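## Task

Scene 1: lift the black key fob out of the small wooden box's drawer and set it directly on the open table top, touching nothing but the table, then close the drawer. The box must stay roughly in its current spot and orientation, and the drawer's other item must remain inside.

## Robot and tools

Robot: two arms, left_arm and right_arm, each on a tilted mounting plate; a shared metal frame behind them carries both plates, and each plate plus its half of the frame counts as part of that arm for 'too close' checks. Calibrated bases: left_arm (+0.048, +0.320, +0.317) m, quat_wxyz (+0.957, -0.123, +0.264, +0.004); right_arm (+0.034, -0.209, +0.317) m, quat_wxyz (+0.957, +0.118, +0.266, +0.011). Joint ranges (rad): waist -2.618..3.054, shoulder 0..3.142, elbow 0..3.142 (straight at 2.901), wrist pitch -1.571..1.571, wrist yaw -1.571..1.571, wrist roll -2.094..2.094.

Frame: scene frame, origin at table height midway between the nominal bases; +x out over the table, +z up, left_arm on +y. Image left/right does not match arm names. Gripper axes: fingers point along its +z, open/close along its y. end_effector_position is the point between the pads, under 1 cm behind the tips. Reported poses can be a few cm off, worse at long reach.

Row format (shared by all moving tools): one flat list of 16 numbers covering both arms even if one is idle: left x, y, z (metres), qw, qx, qy, qz (scene-frame orientation, w first), opening; then the same 8 for right. Position and quaternion are absolute targets (a pose), not offsets. Opening is absolute in -1..+1: +1 fully open (~87 mm pad gap), +0.5 ~69 mm, 0 ~43 mm, -0.5 ~18 mm, -1 closed. To hold an arm still, repeat its last reported whole pose and wanted opening; to hold orientation, resend your own target quaternion rather than the drifted reported one.

execute_actions(actions, cameras): actions is a list with at most one item. [] just reads state (with pictures). {"rows": [[16 numbers], ...], "steps": n} runs 5..15 control steps of 1/30 s (default 15), one row per step, last row repeated; each target must lie within 0.6 m of that arm's last reported position along each gripper axis or the call is refused. {"steps": n} alone waits up to 300 steps counted from the previous result, including your reply time. Results are taken 5 steps before an action ends; those steps run afterward. cameras: names list, ["all"], or []; an unknown name voids the call.

move(target, speed, blend, blocking, cameras): target is one 16-number row or a list of up to 15 rows (waypoints), all sharing at most 10 s. Straight-line paths, no collision avoidance. speed in m/s, 0.002..0.5 (default 0.25), one value or one per waypoint; rotation limited to 2x that in rad/s. blend in metres rounds corners at intermediate waypoints (default 0, stop at each). blocking=false returns about 0.5 s after start. Openings of the first row are sent at the start; a later row's new openings are applied only after all arms come to rest there. Result line 'move:' gives the ending (done = within 10 mm and 2 degrees; off_target, moving, held, fault) and limits (paced = pose clipped; held = steps withheld). Done does not prove contact or lack of it.

wait(seconds 0..10, cameras): lets time pass; returns early when a move ends. stop(cameras): brakes a running move; fingers continue. zoom_image(camera, region[x0,y0,x1,y1] pixels, max 504x504) enlarges part of the latest image from cam_high, cam_low, cam_left_wrist or cam_right_wrist (all 672x504). finished_scene(scene 1 or 2) ends and grades the current scene irreversibly; the next scene's task comes in its result.

Control facts: each step the commanded pose is clipped to within 100 mm and 20 degrees of the measured pose; far targets need several actions. Friction and gravity can leave the gripper short, low or tilted; small moves may not happen or go sideways, so check position and orientation after each move. Avoid paths near an arm's own base or wrist near the waist axis (shoulder posture flips); go around. Hand target in results is the pose currently being driven toward.

Gripping: grip_measured uses the same -1..1 scale; the last Joint positions number is the same reading on 0..1. Readings can be off by ~1 mm. To grip, command about 0.04 below the reading at first contact for full force (~20 N per pad); less for gentler. Fast closing squeezes harder. Joint torques: whole drive output incl. gravity, positive toward larger joint angle; joints 1-3 wrap at ±28 N m.

Avoid: dropping or releasing moving items, slamming, fast contact, pressing far past contact, hard contact between the arms (can fail the scene), any arm stop, knocking anything off the table (fails), moving or turning the box, pulling the other item out. Motors heat when holding loads, stretched out, or pushing on unreachable poses; MOTOR HOT appears at 75 °C, fault fold at 90 °C, collapse at 100 °C. Random brief tugs on held parts or pushes on loose objects may occur.

Cameras: cam_high overhead, cam_low low front, two wrist cameras; calibration given in OpenCV convention, fixed cameras may be off by ~2 degrees and ~9 mm.

Each tool is called as name(argument=value, ...), one argument or row to a line, values as JSON.

## Session

execute_actions(
  actions=[],
)

Scene clock: 0.00 s of 6000.00 s.
left_arm: end_effector_position=(+0.0998, +0.1270, +0.2928) grip_measured=+1.000 end_effector_quat_wxyz=(-0.035, +0.687, +0.534, -0.491) | right_arm: end_effector_position=(+0.4542, -0.2631, +0.1802) grip_measured=+1.000 end_effector_quat_wxyz=(+0.210, +0.029, +0.971, -0.113)
Joint positions: left_arm=[-0.98 1.552 0.577 -0.527 0.448 0.878 1] | right_arm=[0.037 1.58 0.906 0.109 0.457 -0.116 1]
Joint velocities: within noise
Joint torques (N m): no reading
Motor temperatures (°C): left_arm=[26 35 37 31 25 28 24] | right_arm=[25 31 31 31 29 29 29]
Heat: left arm: 37 °C; right arm: 31 °C.
Hand target: left_arm +0.1015, +0.1262, +0.2930; -0.032, +0.687, +0.535, -0.491 | right_arm +0.4606, -0.2645, +0.1858; +0.220, +0.033, +0.968, -0.113

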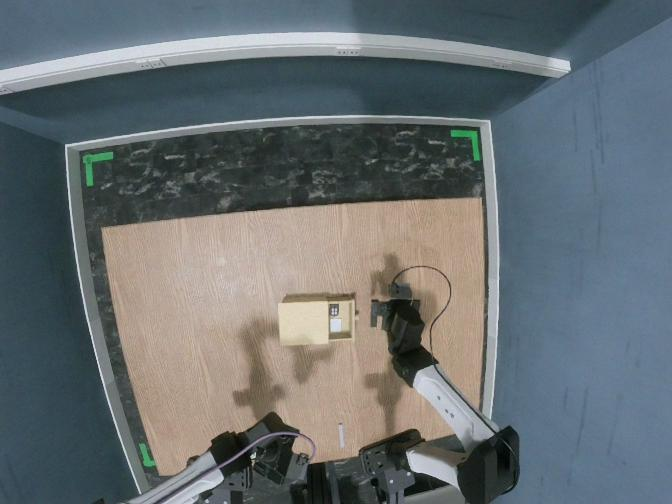

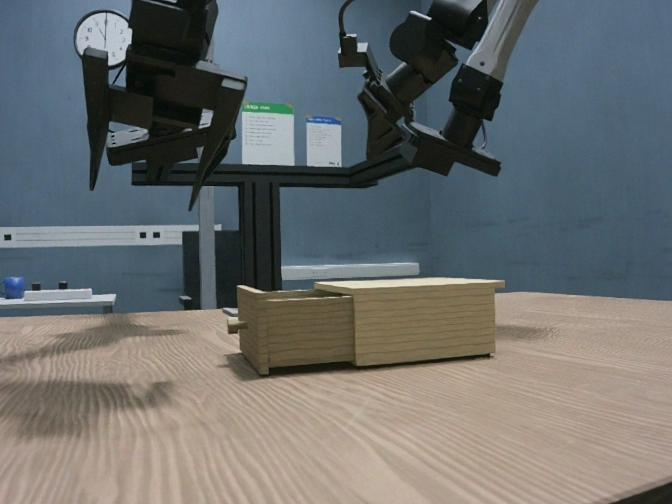

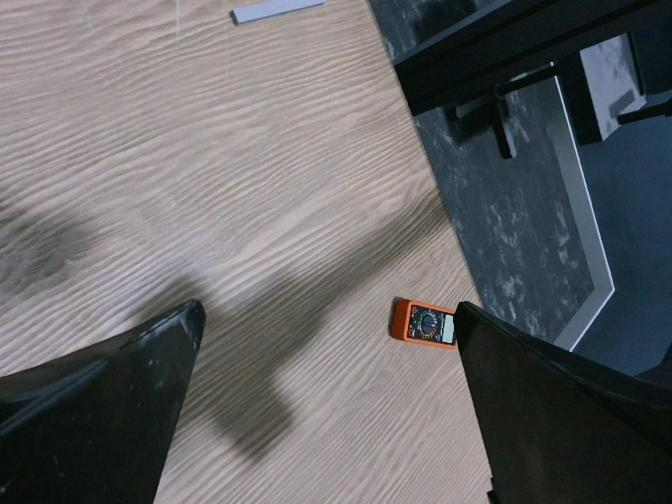

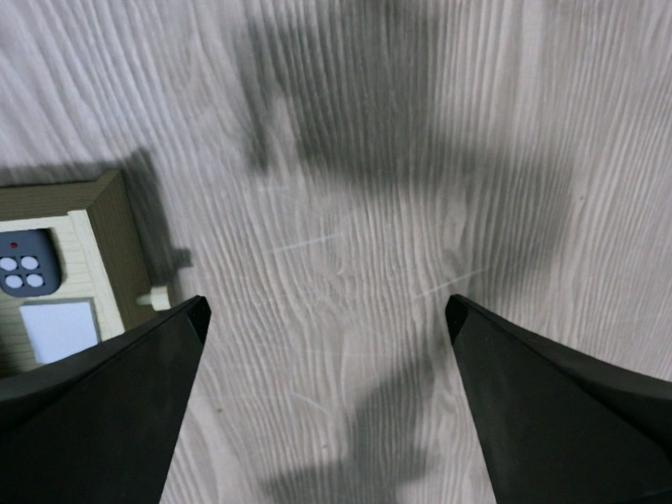

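zoom_image(
  camera="cam_high",
  region=[260, 270, 400, 375],
)

zoom_image(
  camera="cam_right_wrist",
  region=[0, 150, 220, 400],
)

Scaled by 3.600 from the camera's 672x504 image, which has a finer 960x720 frame.

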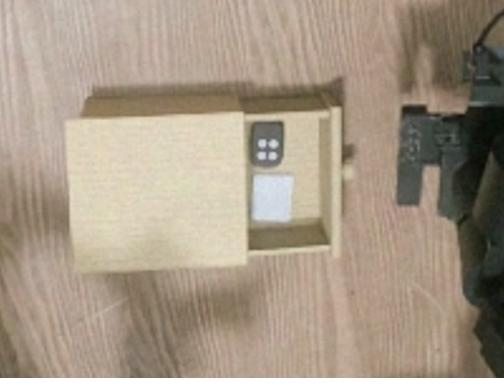

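Scaled by 2.016 from the camera's 672x504 image, which has a finer 960x720 frame.

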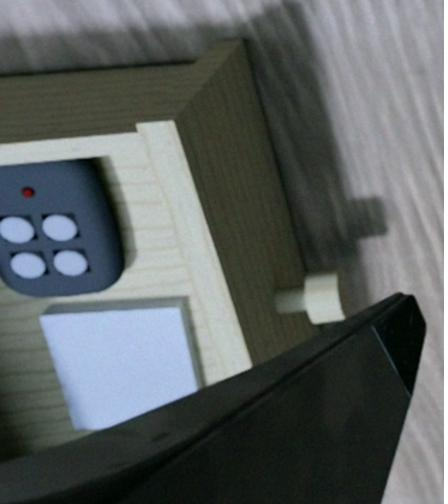

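move(
  target=[0.0998,0.1270,0.2928,-0.035,0.687,0.534,-0.491,1, 0.41,-0.13,0.20,0.08,0,0.9968,0,1],
  speed=0.15,
)

Scene clock: 3.33 s of 6000.00 s.
left_arm: end_effector_position=(+0.0998, +0.1270, +0.2928) grip_measured=+1.000 end_effector_quat_wxyz=(-0.035, +0.687, +0.534, -0.491) | right_arm: end_effector_position=(+0.4082, -0.1368, +0.2010) grip_measured=+1.000 end_effector_quat_wxyz=(+0.084, +0.000, +0.996, -0.007)
Joint positions: left_arm=[-0.98 1.552 0.577 -0.527 0.448 0.878 1] | right_arm=[0.329 1.648 1.074 -0.368 0.444 0.188 1]
Joint velocities: within noise
Joint torques (N m): left_arm=[-3.23 -4.05 3.82 0.43 0.55 0.19] | right_arm=[4.59 -5.98 7.43 0.4 -0.04 -0.01]
Motor temperatures (°C): left_arm=[26 36 38 31 25 28 24] | right_arm=[25 32 32 31 29 29 29]
Heat: left arm: 38 °C; right arm: 32 °C.
Hand target: left_arm +0.0999, +0.1270, +0.2928; -0.035, +0.687, +0.534, -0.491 | right_arm +0.4100, -0.1300, +0.2001; +0.080, +0.000, +0.997, +0.000
Off the commanded pose: left_arm 0.000 m, 0 deg | right_arm 0.007 m, 1 deg.
Kept back: nothing.
move: done
camera_calibration:
cam_right_wrist: T_world_to_cam=[[0.0191889, -0.999704, 0.0149529, -0.149353], [-0.758372, -0.00480739, 0.651804, 0.197605], [-0.651539, -0.0238473, -0.75824, 0.551566], [0, 0, 0, 1]] pos_world=[0.512091, -0.135206, 0.291653]

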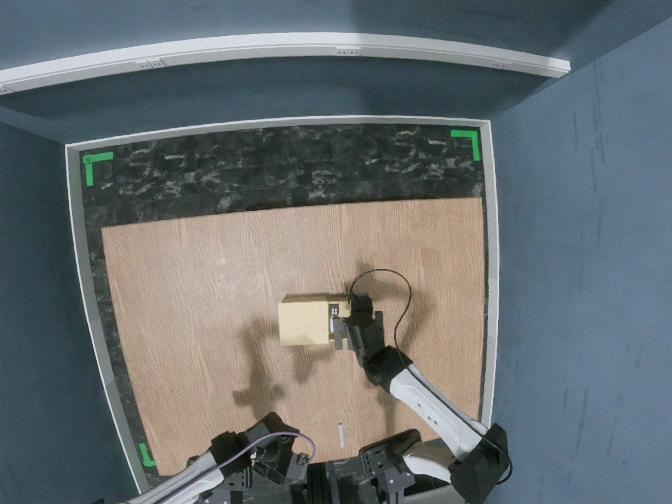

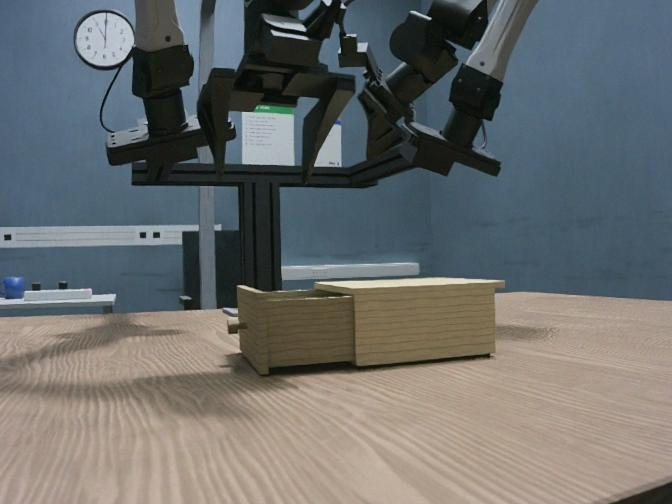

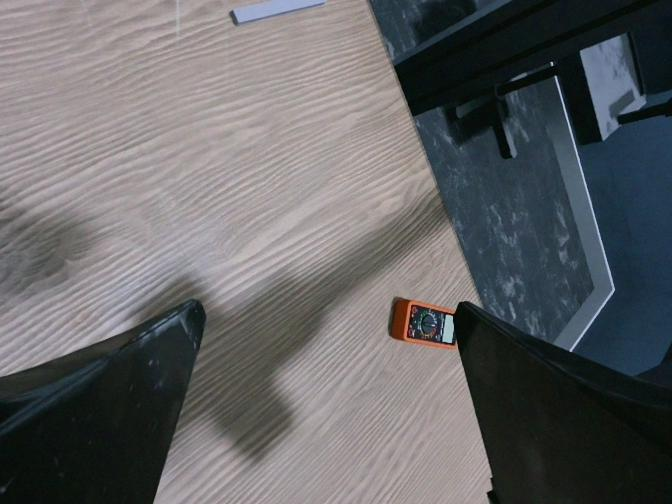

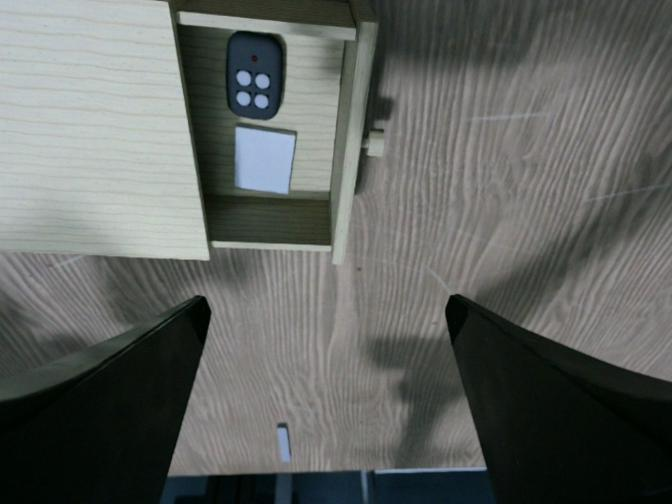

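zoom_image(
  camera="cam_low",
  region=[80, 20, 400, 260],
)

zoom_image(
  camera="cam_right_wrist",
  region=[120, 0, 460, 270],
)

zoom_image(
  camera="cam_low",
  region=[200, 250, 520, 400],
)

Scaled by 1.575 from the camera's 672x504 image, which has a finer 960x720 frame.

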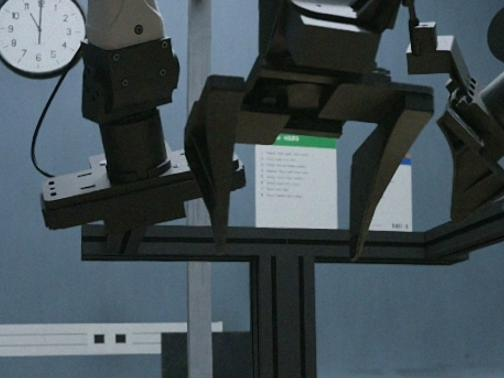

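Scaled by 1.482 from the camera's 672x504 image, which has a finer 960x720 frame.

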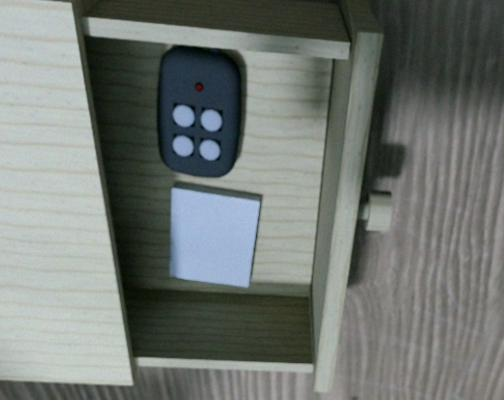

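Scaled by 1.575 from the camera's 672x504 image, which has a finer 960x720 frame.

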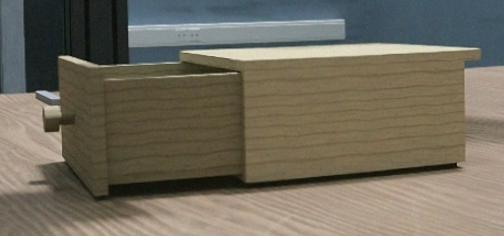

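move(
  target=[0.0998,0.1270,0.2928,-0.035,0.687,0.534,-0.491,1, 0.417,-0.153,0.125,0,0,1,0,0.0],
  speed=0.15,
)

Scene clock: 7.67 s of 6000.00 s.
left_arm: end_effector_position=(+0.0998, +0.1270, +0.2928) grip_measured=+1.000 end_effector_quat_wxyz=(-0.035, +0.687, +0.534, -0.491) | right_arm: end_effector_position=(+0.4170, -0.1528, +0.1286) grip_measured=+0.000 end_effector_quat_wxyz=(+0.008, +0.004, +1.000, -0.004)
Joint positions: left_arm=[-0.98 1.552 0.577 -0.527 0.448 0.878 1] | right_arm=[0.187 1.931 1.271 -0.396 0.337 0.13 0.5]
Joint velocities: within noise
Joint torques (N m): left_arm=[-3.23 -4.1 3.81 0.44 0.54 0.19] | right_arm=[3.28 -7.45 6.35 0.08 -0.1 -0.24]
Motor temperatures (°C): left_arm=[26 36 38 31 25 28 24] | right_arm=[26 32 32 31 29 29 29]
Heat: left arm: 38 °C; right arm: 32 °C.
Hand target: left_arm +0.0999, +0.1270, +0.2928; -0.035, +0.687, +0.534, -0.491 | right_arm +0.4169, -0.1530, +0.1250; +0.000, +0.000, +1.000, +0.000
Off the commanded pose: left_arm 0.000 m, 0 deg | right_arm 0.004 m, 1 deg.
Kept back: nothing.
move: done
camera_calibration:
cam_right_wrist: T_world_to_cam=[[0.0117413, -0.999915, 0.00560478, -0.160206], [-0.649854, -0.00337048, 0.760052, 0.192412], [-0.759969, -0.0125663, -0.649838, 0.535048], [0, 0, 0, 1]] pos_world=[0.53354, -0.15282, 0.202349]

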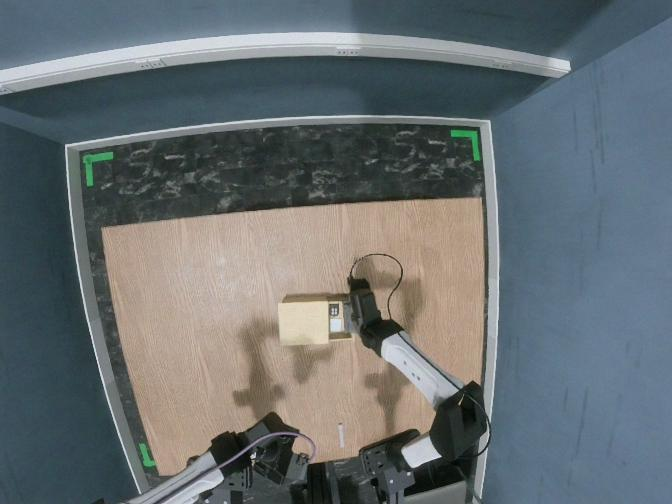

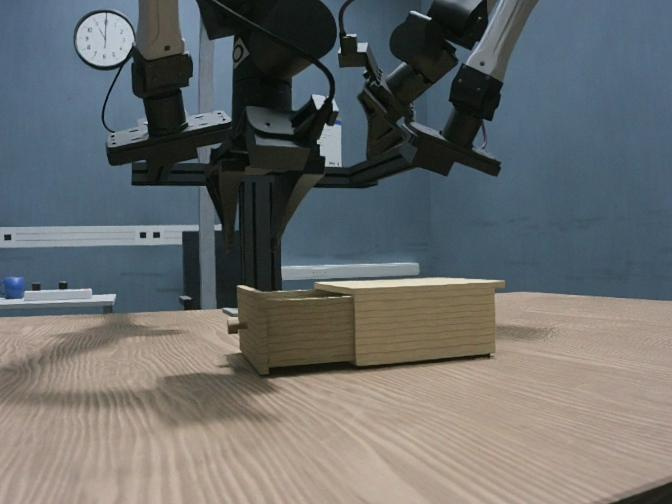

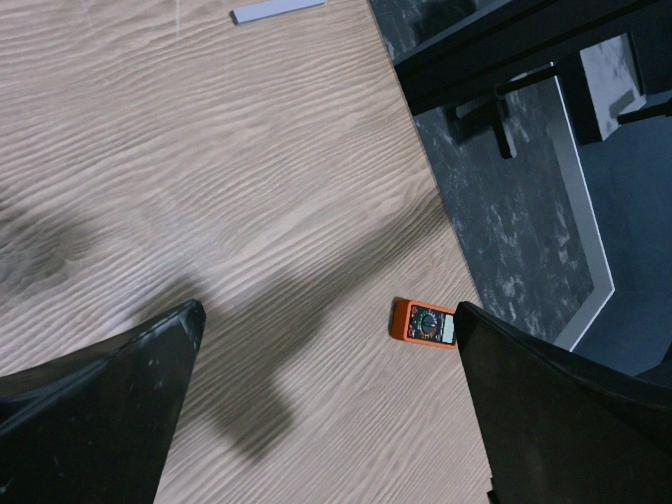

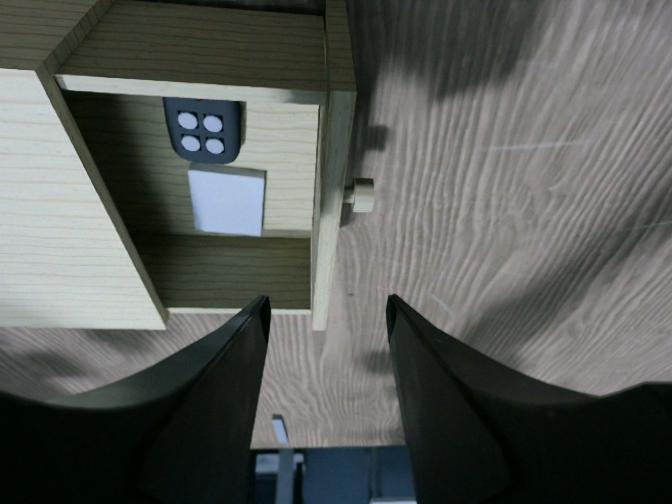

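move(
  target=[0.0998,0.1270,0.2928,-0.035,0.687,0.534,-0.491,1, 0.414,-0.153,0.060,0,0,1,0,0.0],
  speed=0.1,
)

zoom_image(
  camera="cam_low",
  region=[180, 200, 420, 380],
)

zoom_image(
  camera="cam_right_wrist",
  region=[150, 80, 500, 400],
)

Scene clock: 9.90 s of 6000.00 s.
left_arm: end_effector_position=(+0.0998, +0.1270, +0.2928) grip_measured=+1.000 end_effector_quat_wxyz=(-0.035, +0.687, +0.534, -0.491) | right_arm: end_effector_position=(+0.4100, -0.1519, +0.0664) grip_measured=+0.000 end_effector_quat_wxyz=(-0.004, -0.001, +1.000, -0.003)
Joint positions: left_arm=[-0.98 1.552 0.577 -0.527 0.448 0.878 1] | right_arm=[0.141 2.12 1.315 -0.261 0.311 0.083 0.5]
Joint velocities: within noise
Joint torques (N m): left_arm=[-3.21 -4.11 3.79 0.43 0.54 0.19] | right_arm=[3.07 -7.54 5.18 0.38 -0.09 -0.25]
Motor temperatures (°C): left_arm=[26 36 38 31 25 28 24] | right_arm=[26 32 32 31 29 29 29]
Heat: left arm: 38 °C; right arm: 32 °C.
Hand target: left_arm +0.0999, +0.1270, +0.2928; -0.035, +0.687, +0.534, -0.491 | right_arm +0.4140, -0.1532, +0.0602; +0.000, +0.000, +1.000, +0.000
Off the commanded pose: left_arm 0.000 m, 0 deg | right_arm 0.008 m, 1 deg.
Kept back: nothing.
move: done
camera_calibration:
cam_right_wrist: T_world_to_cam=[[0.0232858, -0.999721, 0.00397871, -0.163471], [-0.632379, -0.0116469, 0.774571, 0.225737], [-0.774309, -0.0205526, -0.632474, 0.492783], [0, 0, 0, 1]] pos_world=[0.528124, -0.150668, 0.137474]

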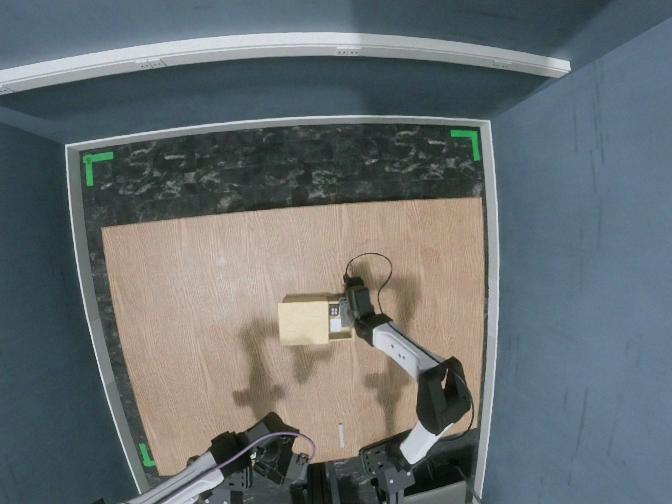

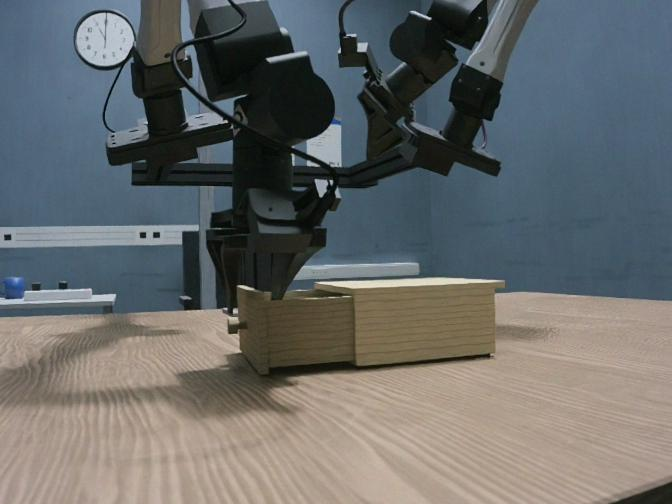

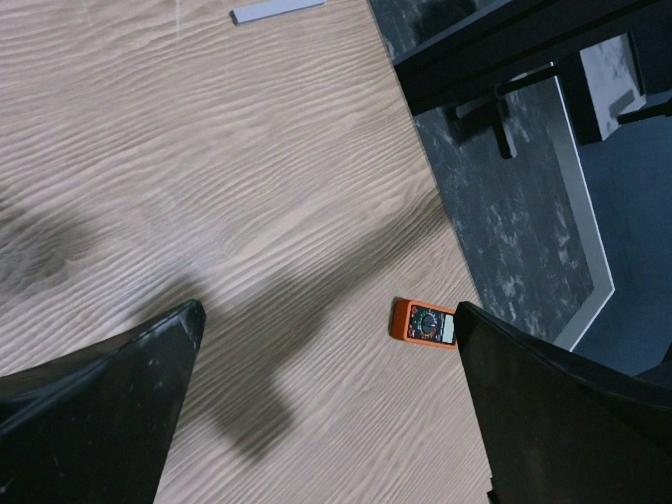

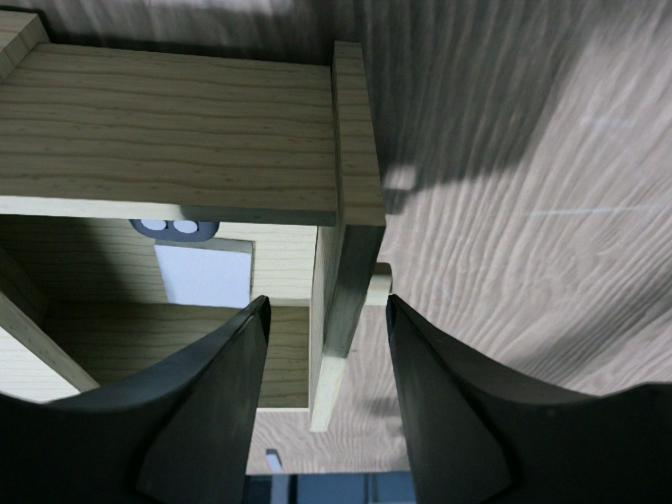

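Scaled by 2.100 from the camera's 672x504 image, which has a finer 960x720 frame.

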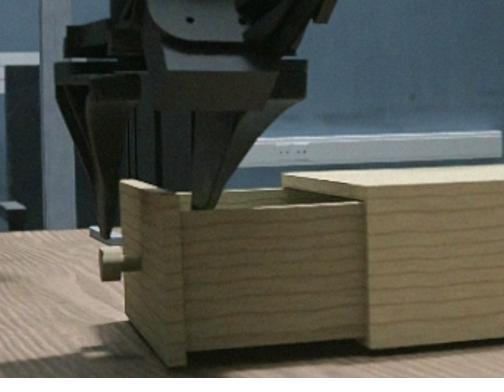

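Scaled by 1.440 from the camera's 672x504 image, which has a finer 960x720 frame.

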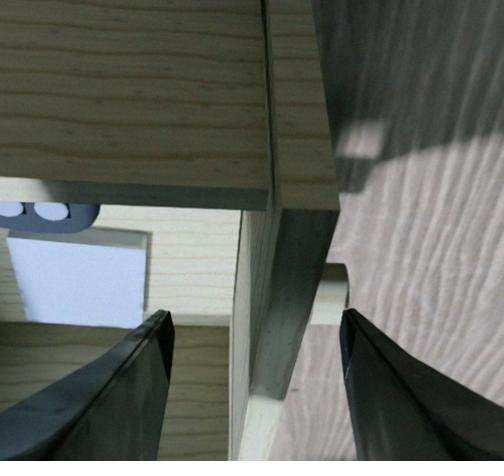

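execute_actions(
  actions=[
    {"rows":[[0.0998,0.1270,0.2928,-0.035,0.687,0.534,-0.491,1,0.414,-0.153,0.060,0,0,1,0,-0.1],[0.0998,0.1270,0.2928,-0.035,0.687,0.534,-0.491,1,0.414,-0.153,0.060,0,0,1,0,-0.15],[0.0998,0.1270,0.2928,-0.035,0.687,0.534,-0.491,1,0.414,-0.153,0.060,0,0,1,0,-0.2],[0.0998,0.1270,0.2928,-0.035,0.687,0.534,-0.491,1,0.414,-0.153,0.060,0,0,1,0,-0.25],[0.0998,0.1270,0.2928,-0.035,0.687,0.534,-0.491,1,0.414,-0.153,0.060,0,0,1,0,-0.3],[0.0998,0.1270,0.2928,-0.035,0.687,0.534,-0.491,1,0.414,-0.153,0.060,0,0,1,0,-0.35],[0.0998,0.1270,0.2928,-0.035,0.687,0.534,-0.491,1,0.414,-0.153,0.060,0,0,1,0,-0.4],[0.0998,0.1270,0.2928,-0.035,0.687,0.534,-0.491,1,0.414,-0.153,0.060,0,0,1,0,-0.45],[0.0998,0.1270,0.2928,-0.035,0.687,0.534,-0.491,1,0.414,-0.153,0.060,0,0,1,0,-0.5],[0.0998,0.1270,0.2928,-0.035,0.687,0.534,-0.491,1,0.414,-0.153,0.060,0,0,1,0,-0.54],[0.0998,0.1270,0.2928,-0.035,0.687,0.534,-0.491,1,0.414,-0.153,0.060,0,0,1,0,-0.58],[0.0998,0.1270,0.2928,-0.035,0.687,0.534,-0.491,1,0.414,-0.153,0.060,0,0,1,0,-0.62]],"steps":15},
  ],
  cameras=["cam_right_wrist"],
)

execute_actions(
  actions=[
    {"rows":[[0.0998,0.1270,0.2928,-0.035,0.687,0.534,-0.491,1,0.414,-0.153,0.060,0,0,1,0,-0.65],[0.0998,0.1270,0.2928,-0.035,0.687,0.534,-0.491,1,0.414,-0.153,0.060,0,0,1,0,-0.68],[0.0998,0.1270,0.2928,-0.035,0.687,0.534,-0.491,1,0.414,-0.153,0.060,0,0,1,0,-0.71],[0.0998,0.1270,0.2928,-0.035,0.687,0.534,-0.491,1,0.414,-0.153,0.060,0,0,1,0,-0.74],[0.0998,0.1270,0.2928,-0.035,0.687,0.534,-0.491,1,0.414,-0.153,0.060,0,0,1,0,-0.77]],"steps":15},
  ],
  cameras=["cam_right_wrist"],
)

Scene clock: 10.90 s of 6000.00 s.
left_arm: end_effector_position=(+0.0998, +0.1270, +0.2928) grip_measured=+1.000 end_effector_quat_wxyz=(-0.035, +0.687, +0.534, -0.491) | right_arm: end_effector_position=(+0.4101, -0.1519, +0.0664) grip_measured=-0.516 end_effector_quat_wxyz=(-0.004, -0.001, +1.000, -0.003)
Joint positions: left_arm=[-0.98 1.552 0.577 -0.527 0.448 0.878 1] | right_arm=[0.141 2.12 1.315 -0.261 0.311 0.083 0.242]
Joint velocities: left_arm=[within noise] | right_arm=[-0.002 -0.012 -0.007 -0.022 -0.007 -0.051 -0.525]
Joint torques (N m): left_arm=[-3.25 -4.11 3.85 0.43 0.54 0.18] | right_arm=[3.07 -7.56 5.15 0.33 -0.06 -0.25]
Motor temperatures (°C): left_arm=[26 36 38 31 25 28 24] | right_arm=[26 33 32 31 29 29 29]
Heat: left arm: 38 °C; right arm: 33 °C.
Steps of this call (1-20: nothing new was sent; 21-30: this action's first 10). Readings (end_effector_position of left_arm | right_arm):
21: (+0.0998, +0.1270, +0.2928) | (+0.4101, -0.1519, +0.0664)
22: (+0.0998, +0.1270, +0.2928) | (+0.4101, -0.1519, +0.0664)
24: (+0.0998, +0.1270, +0.2928) | (+0.4101, -0.1519, +0.0664)
28: (+0.0998, +0.1270, +0.2928) | (+0.4101, -0.1519, +0.0664)
30: the state above
camera_calibration:
cam_right_wrist: T_world_to_cam=[[0.0235482, -0.999716, 0.00357353, -0.16349], [-0.63263, -0.0121335, 0.774359, 0.225846], [-0.774096, -0.0204955, -0.632736, 0.49278], [0, 0, 0, 1]] pos_world=[0.528186, -0.150603, 0.137498]
Images, in order (width x height): cam_right_wrist 672x504.

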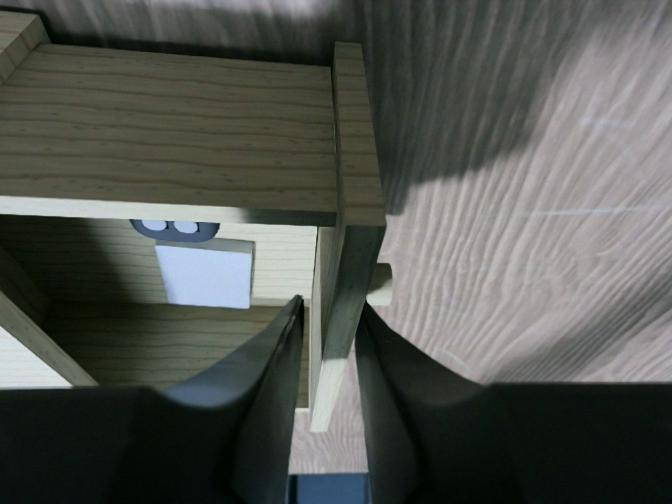

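Scene clock: 11.40 s of 6000.00 s.
left_arm: end_effector_position=(+0.0998, +0.1270, +0.2928) grip_measured=+1.000 end_effector_quat_wxyz=(-0.035, +0.687, +0.534, -0.491) | right_arm: end_effector_position=(+0.4137, -0.1527, +0.0660) grip_measured=-0.711 end_effector_quat_wxyz=(+0.001, +0.010, +1.000, -0.002)
Joint positions: left_arm=[-0.98 1.552 0.577 -0.527 0.448 0.878 1] | right_arm=[0.136 2.12 1.321 -0.256 0.306 0.097 0.144]
Joint velocities: within noise
Joint torques (N m): left_arm=[-3.19 -4.07 3.86 0.44 0.53 0.18] | right_arm=[3.63 -7.51 4.62 0.31 -0.07 -0.43]
Motor temperatures (°C): left_arm=[26 36 38 31 25 28 24] | right_arm=[26 33 32 31 28 29 29]
Heat: left arm: 38 °C; right arm: 33 °C.
Off your previous action's commanded pose at its last step (step 5 of this call): left_arm 0.000 m, 0 deg | right_arm 0.007 m, 1 deg.
Steps of this call (1-5: your previous action's last 5; 6-15: this action's first 10). Readings (end_effector_position of left_arm | right_arm):
6: (+0.0998, +0.1270, +0.2928) | (+0.4102, -0.1531, +0.0662)
7: (+0.0998, +0.1270, +0.2928) | (+0.4101, -0.1534, +0.0661)
9: (+0.0998, +0.1270, +0.2928) | (+0.4112, -0.1534, +0.0659)
13: (+0.0998, +0.1270, +0.2928) | (+0.4137, -0.1527, +0.0660)
15: the state above
camera_calibration:
cam_right_wrist: T_world_to_cam=[[0.00149533, -0.999998, 0.0014773, -0.15515], [-0.639195, 0.000180299, 0.769045, 0.233373], [-0.769043, -0.00209426, -0.639193, 0.496521], [0, 0, 0, 1]] pos_world=[0.531249, -0.154152, 0.138127]
Images, in order (width x height): cam_right_wrist 672x504.

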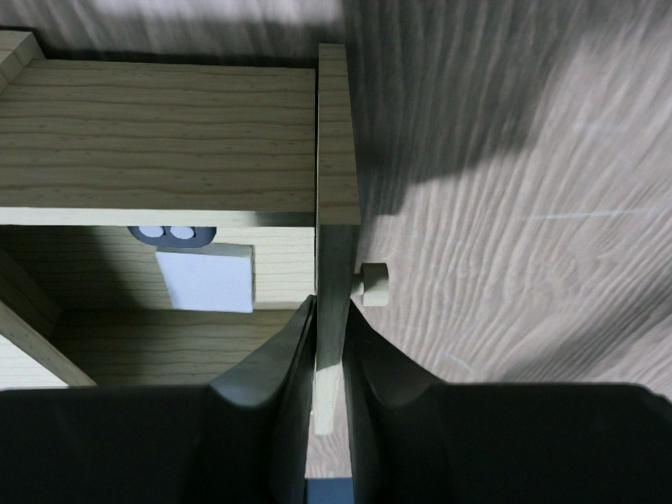

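move(
  target=[0.0998,0.1270,0.2928,-0.035,0.687,0.534,-0.491,1, 0.414,-0.178,0.062,0,0.01,1,0,-0.78],
  speed=0.04,
)

Scene clock: 12.50 s of 6000.00 s.
left_arm: end_effector_position=(+0.0998, +0.1270, +0.2928) grip_measured=+1.000 end_effector_quat_wxyz=(-0.035, +0.687, +0.534, -0.491) | right_arm: end_effector_position=(+0.4140, -0.1559, +0.0624) grip_measured=-0.726 end_effector_quat_wxyz=(-0.003, +0.020, +0.999, +0.026)
Joint positions: left_arm=[-0.98 1.552 0.577 -0.527 0.448 0.878 1] | right_arm=[0.101 2.12 1.321 -0.25 0.234 0.086 0.137]
Joint velocities: within noise
Joint torques (N m): left_arm=[-3.25 -4.08 3.79 0.43 0.54 0.2] | right_arm=[1.2 -10.1 2.3 0.22 0.33 -0.64]
Motor temperatures (°C): left_arm=[26 36 38 31 25 28 24] | right_arm=[26 33 32 31 28 29 29]
Heat: left arm: 38 °C; right arm: 33 °C.
Hand target: left_arm +0.0999, +0.1270, +0.2928; -0.035, +0.687, +0.534, -0.491 | right_arm +0.4139, -0.1775, +0.0623; -0.001, +0.010, +1.000, +0.000
Off your previous action's commanded pose at its last step (step 5 of this call): left_arm 0.000 m, 0 deg | right_arm 0.006 m, 1 deg.
Off the commanded pose: left_arm 0.000 m, 0 deg | right_arm 0.022 m, 3 deg.
Kept back: nothing.
move: off_target (right_arm)
camera_calibration:
cam_right_wrist: T_world_to_cam=[[-0.0185493, -0.99843, -0.0528492, -0.146493], [-0.63475, -0.02908, 0.772171, 0.229762], [-0.772495, 0.0478692, -0.633214, 0.503313], [0, 0, 0, 1]] pos_world=[0.531931, -0.163675, 0.133547]

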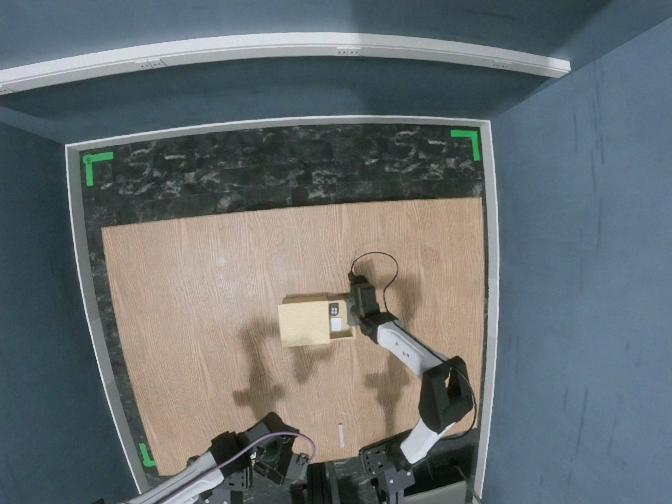

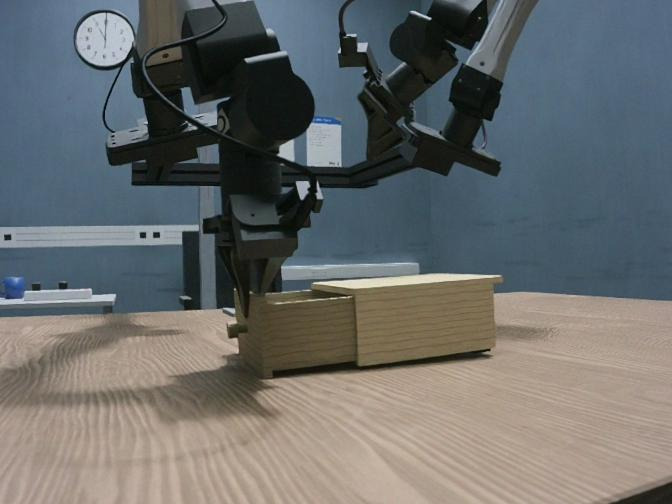

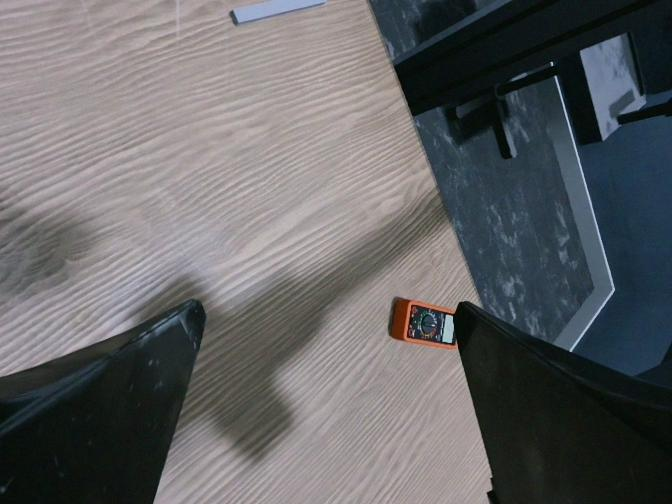

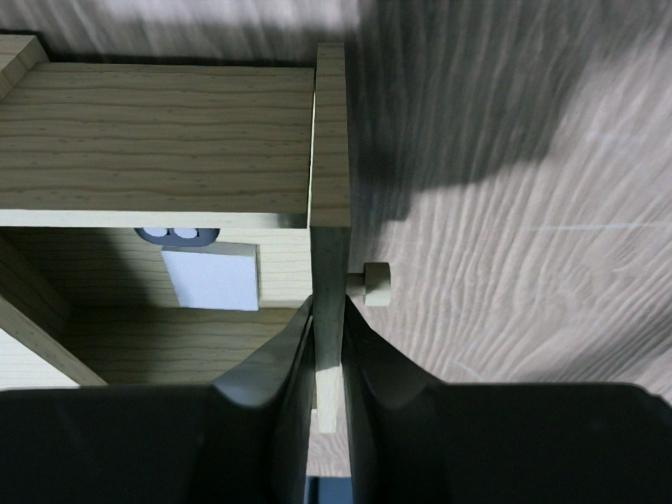

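zoom_image(
  camera="cam_high",
  region=[260, 270, 400, 375],
)

zoom_image(
  camera="cam_low",
  region=[200, 250, 520, 400],
)

Scaled by 3.600 from the camera's 672x504 image, which has a finer 960x720 frame.

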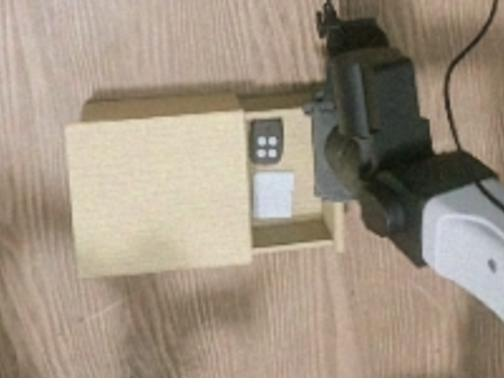

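Scaled by 1.575 from the camera's 672x504 image, which has a finer 960x720 frame.

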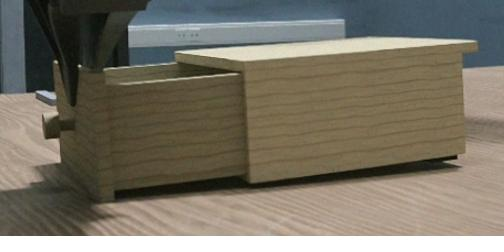

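move(
  target=[0.0998,0.1270,0.2928,-0.035,0.687,0.534,-0.491,1, 0.414,-0.146,0.065,0,0.0,1,0,-0.76],
  speed=0.04,
)

zoom_image(
  camera="cam_high",
  region=[260, 270, 400, 375],
)

zoom_image(
  camera="cam_low",
  region=[200, 250, 520, 400],
)

Scene clock: 17.20 s of 6000.00 s.
left_arm: end_effector_position=(+0.0998, +0.1270, +0.2928) grip_measured=+1.000 end_effector_quat_wxyz=(-0.035, +0.687, +0.534, -0.491) | right_arm: end_effector_position=(+0.4139, -0.1528, +0.0657) grip_measured=-0.725 end_effector_quat_wxyz=(+0.000, +0.018, +1.000, +0.001)
Joint positions: left_arm=[-0.98 1.552 0.577 -0.527 0.448 0.878 1] | right_arm=[0.131 2.12 1.322 -0.258 0.298 0.11 0.138]
Joint velocities: within noise
Joint torques (N m): left_arm=[-3.21 -4.03 3.82 0.43 0.54 0.19] | right_arm=[5.9 -8.2 4.62 0.16 0.15 -0.36]
Motor temperatures (°C): left_arm=[26 37 38 31 25 28 24] | right_arm=[26 34 32 31 28 29 29]
Heat: left arm: 38 °C; right arm: 34 °C.
Hand target: left_arm +0.0999, +0.1270, +0.2928; -0.035, +0.687, +0.534, -0.491 | right_arm +0.4139, -0.1460, +0.0651; +0.000, +0.000, +1.000, +0.000
Off the commanded pose: left_arm 0.000 m, 0 deg | right_arm 0.007 m, 2 deg.
Kept back: nothing.
move: done
camera_calibration:
cam_right_wrist: T_world_to_cam=[[-0.0148947, -0.99988, -0.00416462, -0.148111], [-0.6379, 0.00629494, 0.770093, 0.234074], [-0.769975, 0.0141269, -0.637918, 0.499267], [0, 0, 0, 1]] pos_world=[0.531533, -0.15662, 0.137615]

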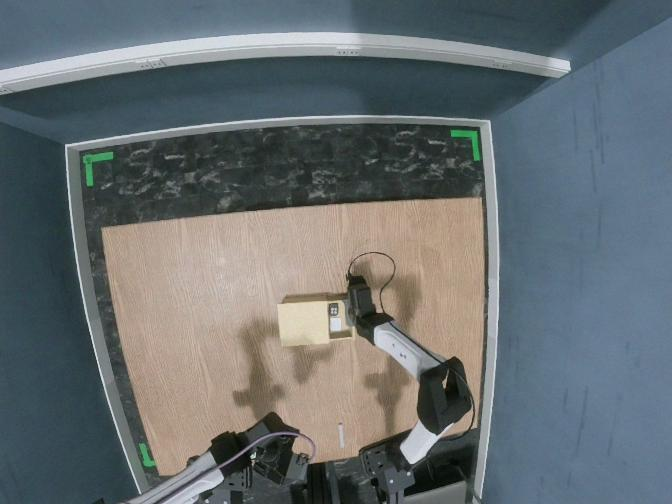

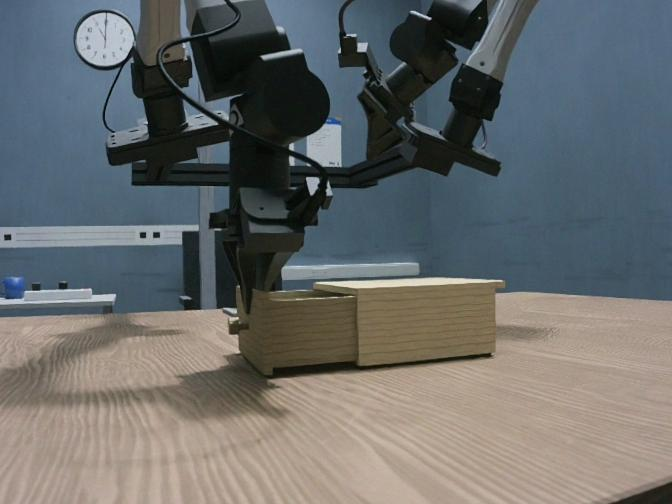

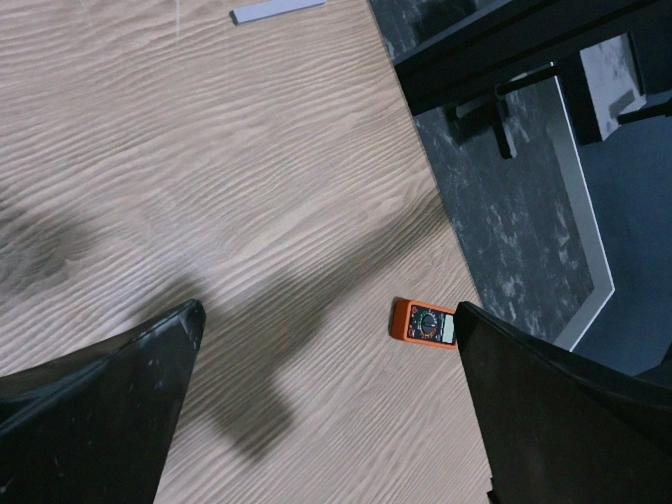

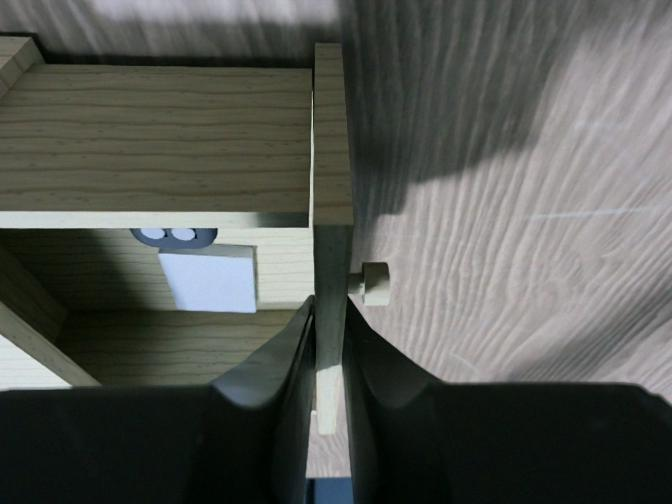

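Scaled by 3.600 from the camera's 672x504 image, which has a finer 960x720 frame.

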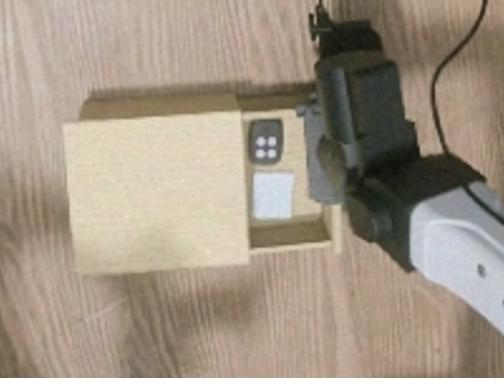

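Scaled by 1.575 from the camera's 672x504 image, which has a finer 960x720 frame.

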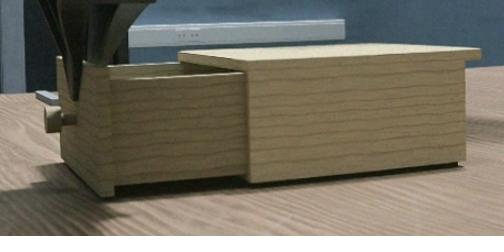

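move(
  target=[
    [0.0998,0.1270,0.2928,-0.035,0.687,0.534,-0.491,1, 0.414,-0.1525,0.063,0,0.01,1,0,-0.76],
    [0.0998,0.1270,0.2928,-0.035,0.687,0.534,-0.491,1, 0.414,-0.1525,0.063,0,0.01,1,0,-0.1],
    [0.0998,0.1270,0.2928,-0.035,0.687,0.534,-0.491,1, 0.414,-0.1525,0.12,0,0.0,1,0,-0.1],
    [0.0998,0.1270,0.2928,-0.035,0.687,0.534,-0.491,1, 0.40,-0.12,0.20,0,0.0,1,0,0.05],
  ],
  speed=0.1,
)

zoom_image(
  camera="cam_right_wrist",
  region=[140, 0, 480, 270],
)

zoom_image(
  camera="cam_low",
  region=[150, 80, 400, 260],
)

Scene clock: 21.20 s of 6000.00 s.
left_arm: end_effector_position=(+0.0998, +0.1270, +0.2928) grip_measured=+1.000 end_effector_quat_wxyz=(-0.035, +0.687, +0.534, -0.491) | right_arm: end_effector_position=(+0.3921, -0.1189, +0.1863) grip_measured=+0.050 end_effector_quat_wxyz=(-0.017, -0.007, +1.000, -0.001)
Joint positions: left_arm=[-0.98 1.552 0.577 -0.527 0.448 0.878 1] | right_arm=[0.335 1.815 1.259 -0.6 0.389 0.266 0.525]
Joint velocities: within noise
Joint torques (N m): left_arm=[-3.23 -4.1 3.85 0.42 0.54 0.19] | right_arm=[5.26 -11.34 5.22 0.04 0.12 -0.05]
Motor temperatures (°C): left_arm=[26 37 38 31 25 28 24] | right_arm=[26 35 32 31 28 29 29]
Heat: left arm: 38 °C; right arm: 35 °C.
Hand target: left_arm +0.0999, +0.1270, +0.2928; -0.035, +0.687, +0.534, -0.491 | right_arm +0.3998, -0.1200, +0.1996; +0.000, +0.000, +1.000, +0.000
Off the commanded pose: left_arm 0.000 m, 0 deg | right_arm 0.016 m, 2 deg.
Kept back: nothing.
move: off_target (right_arm); target 4's new opening was sent with right_arm's hand 0.016 m and 2 deg from that target
camera_calibration:
cam_right_wrist: T_world_to_cam=[[0.033698, -0.999432, -0.000384115, -0.133713], [-0.611761, -0.0209308, 0.790765, 0.109719], [-0.790324, -0.0264122, -0.612119, 0.557253], [0, 0, 0, 1]] pos_world=[0.512038, -0.116622, 0.254292]

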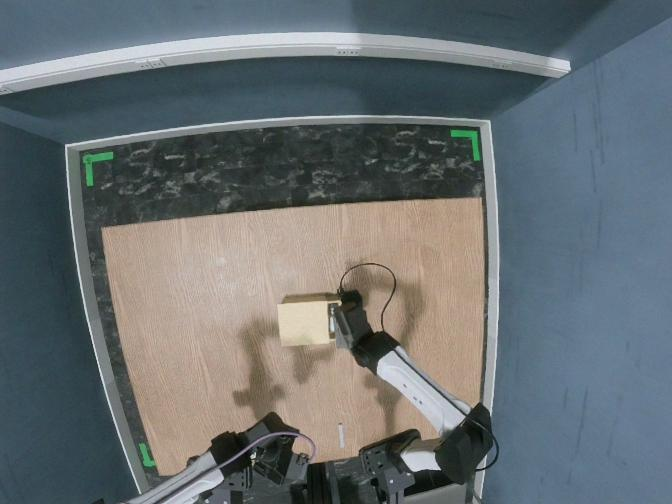

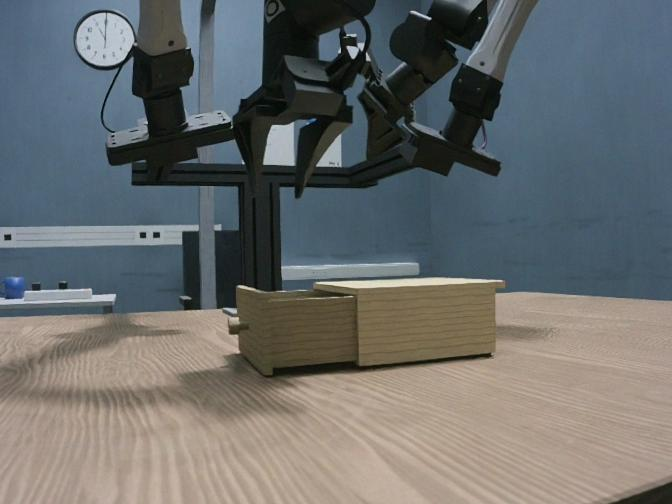

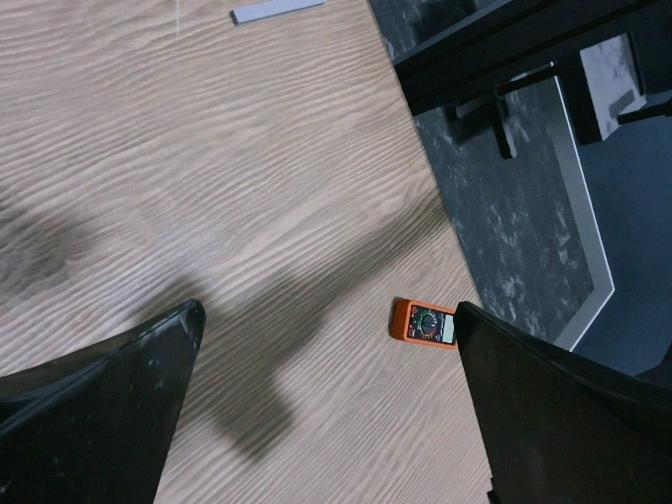

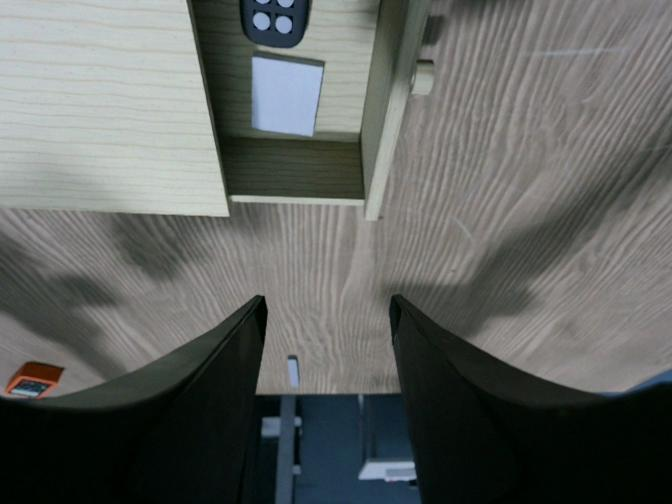

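Scaled by 1.482 from the camera's 672x504 image, which has a finer 960x720 frame.

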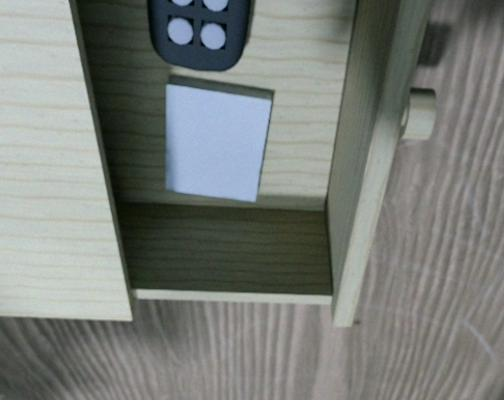

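Scaled by 2.016 from the camera's 672x504 image, which has a finer 960x720 frame.

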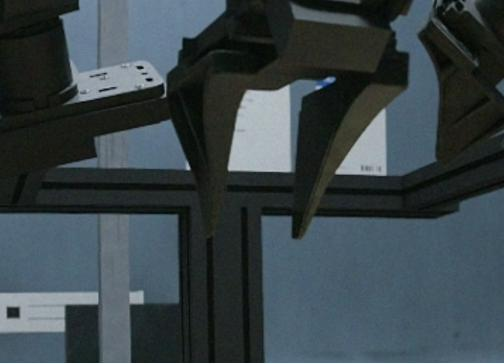

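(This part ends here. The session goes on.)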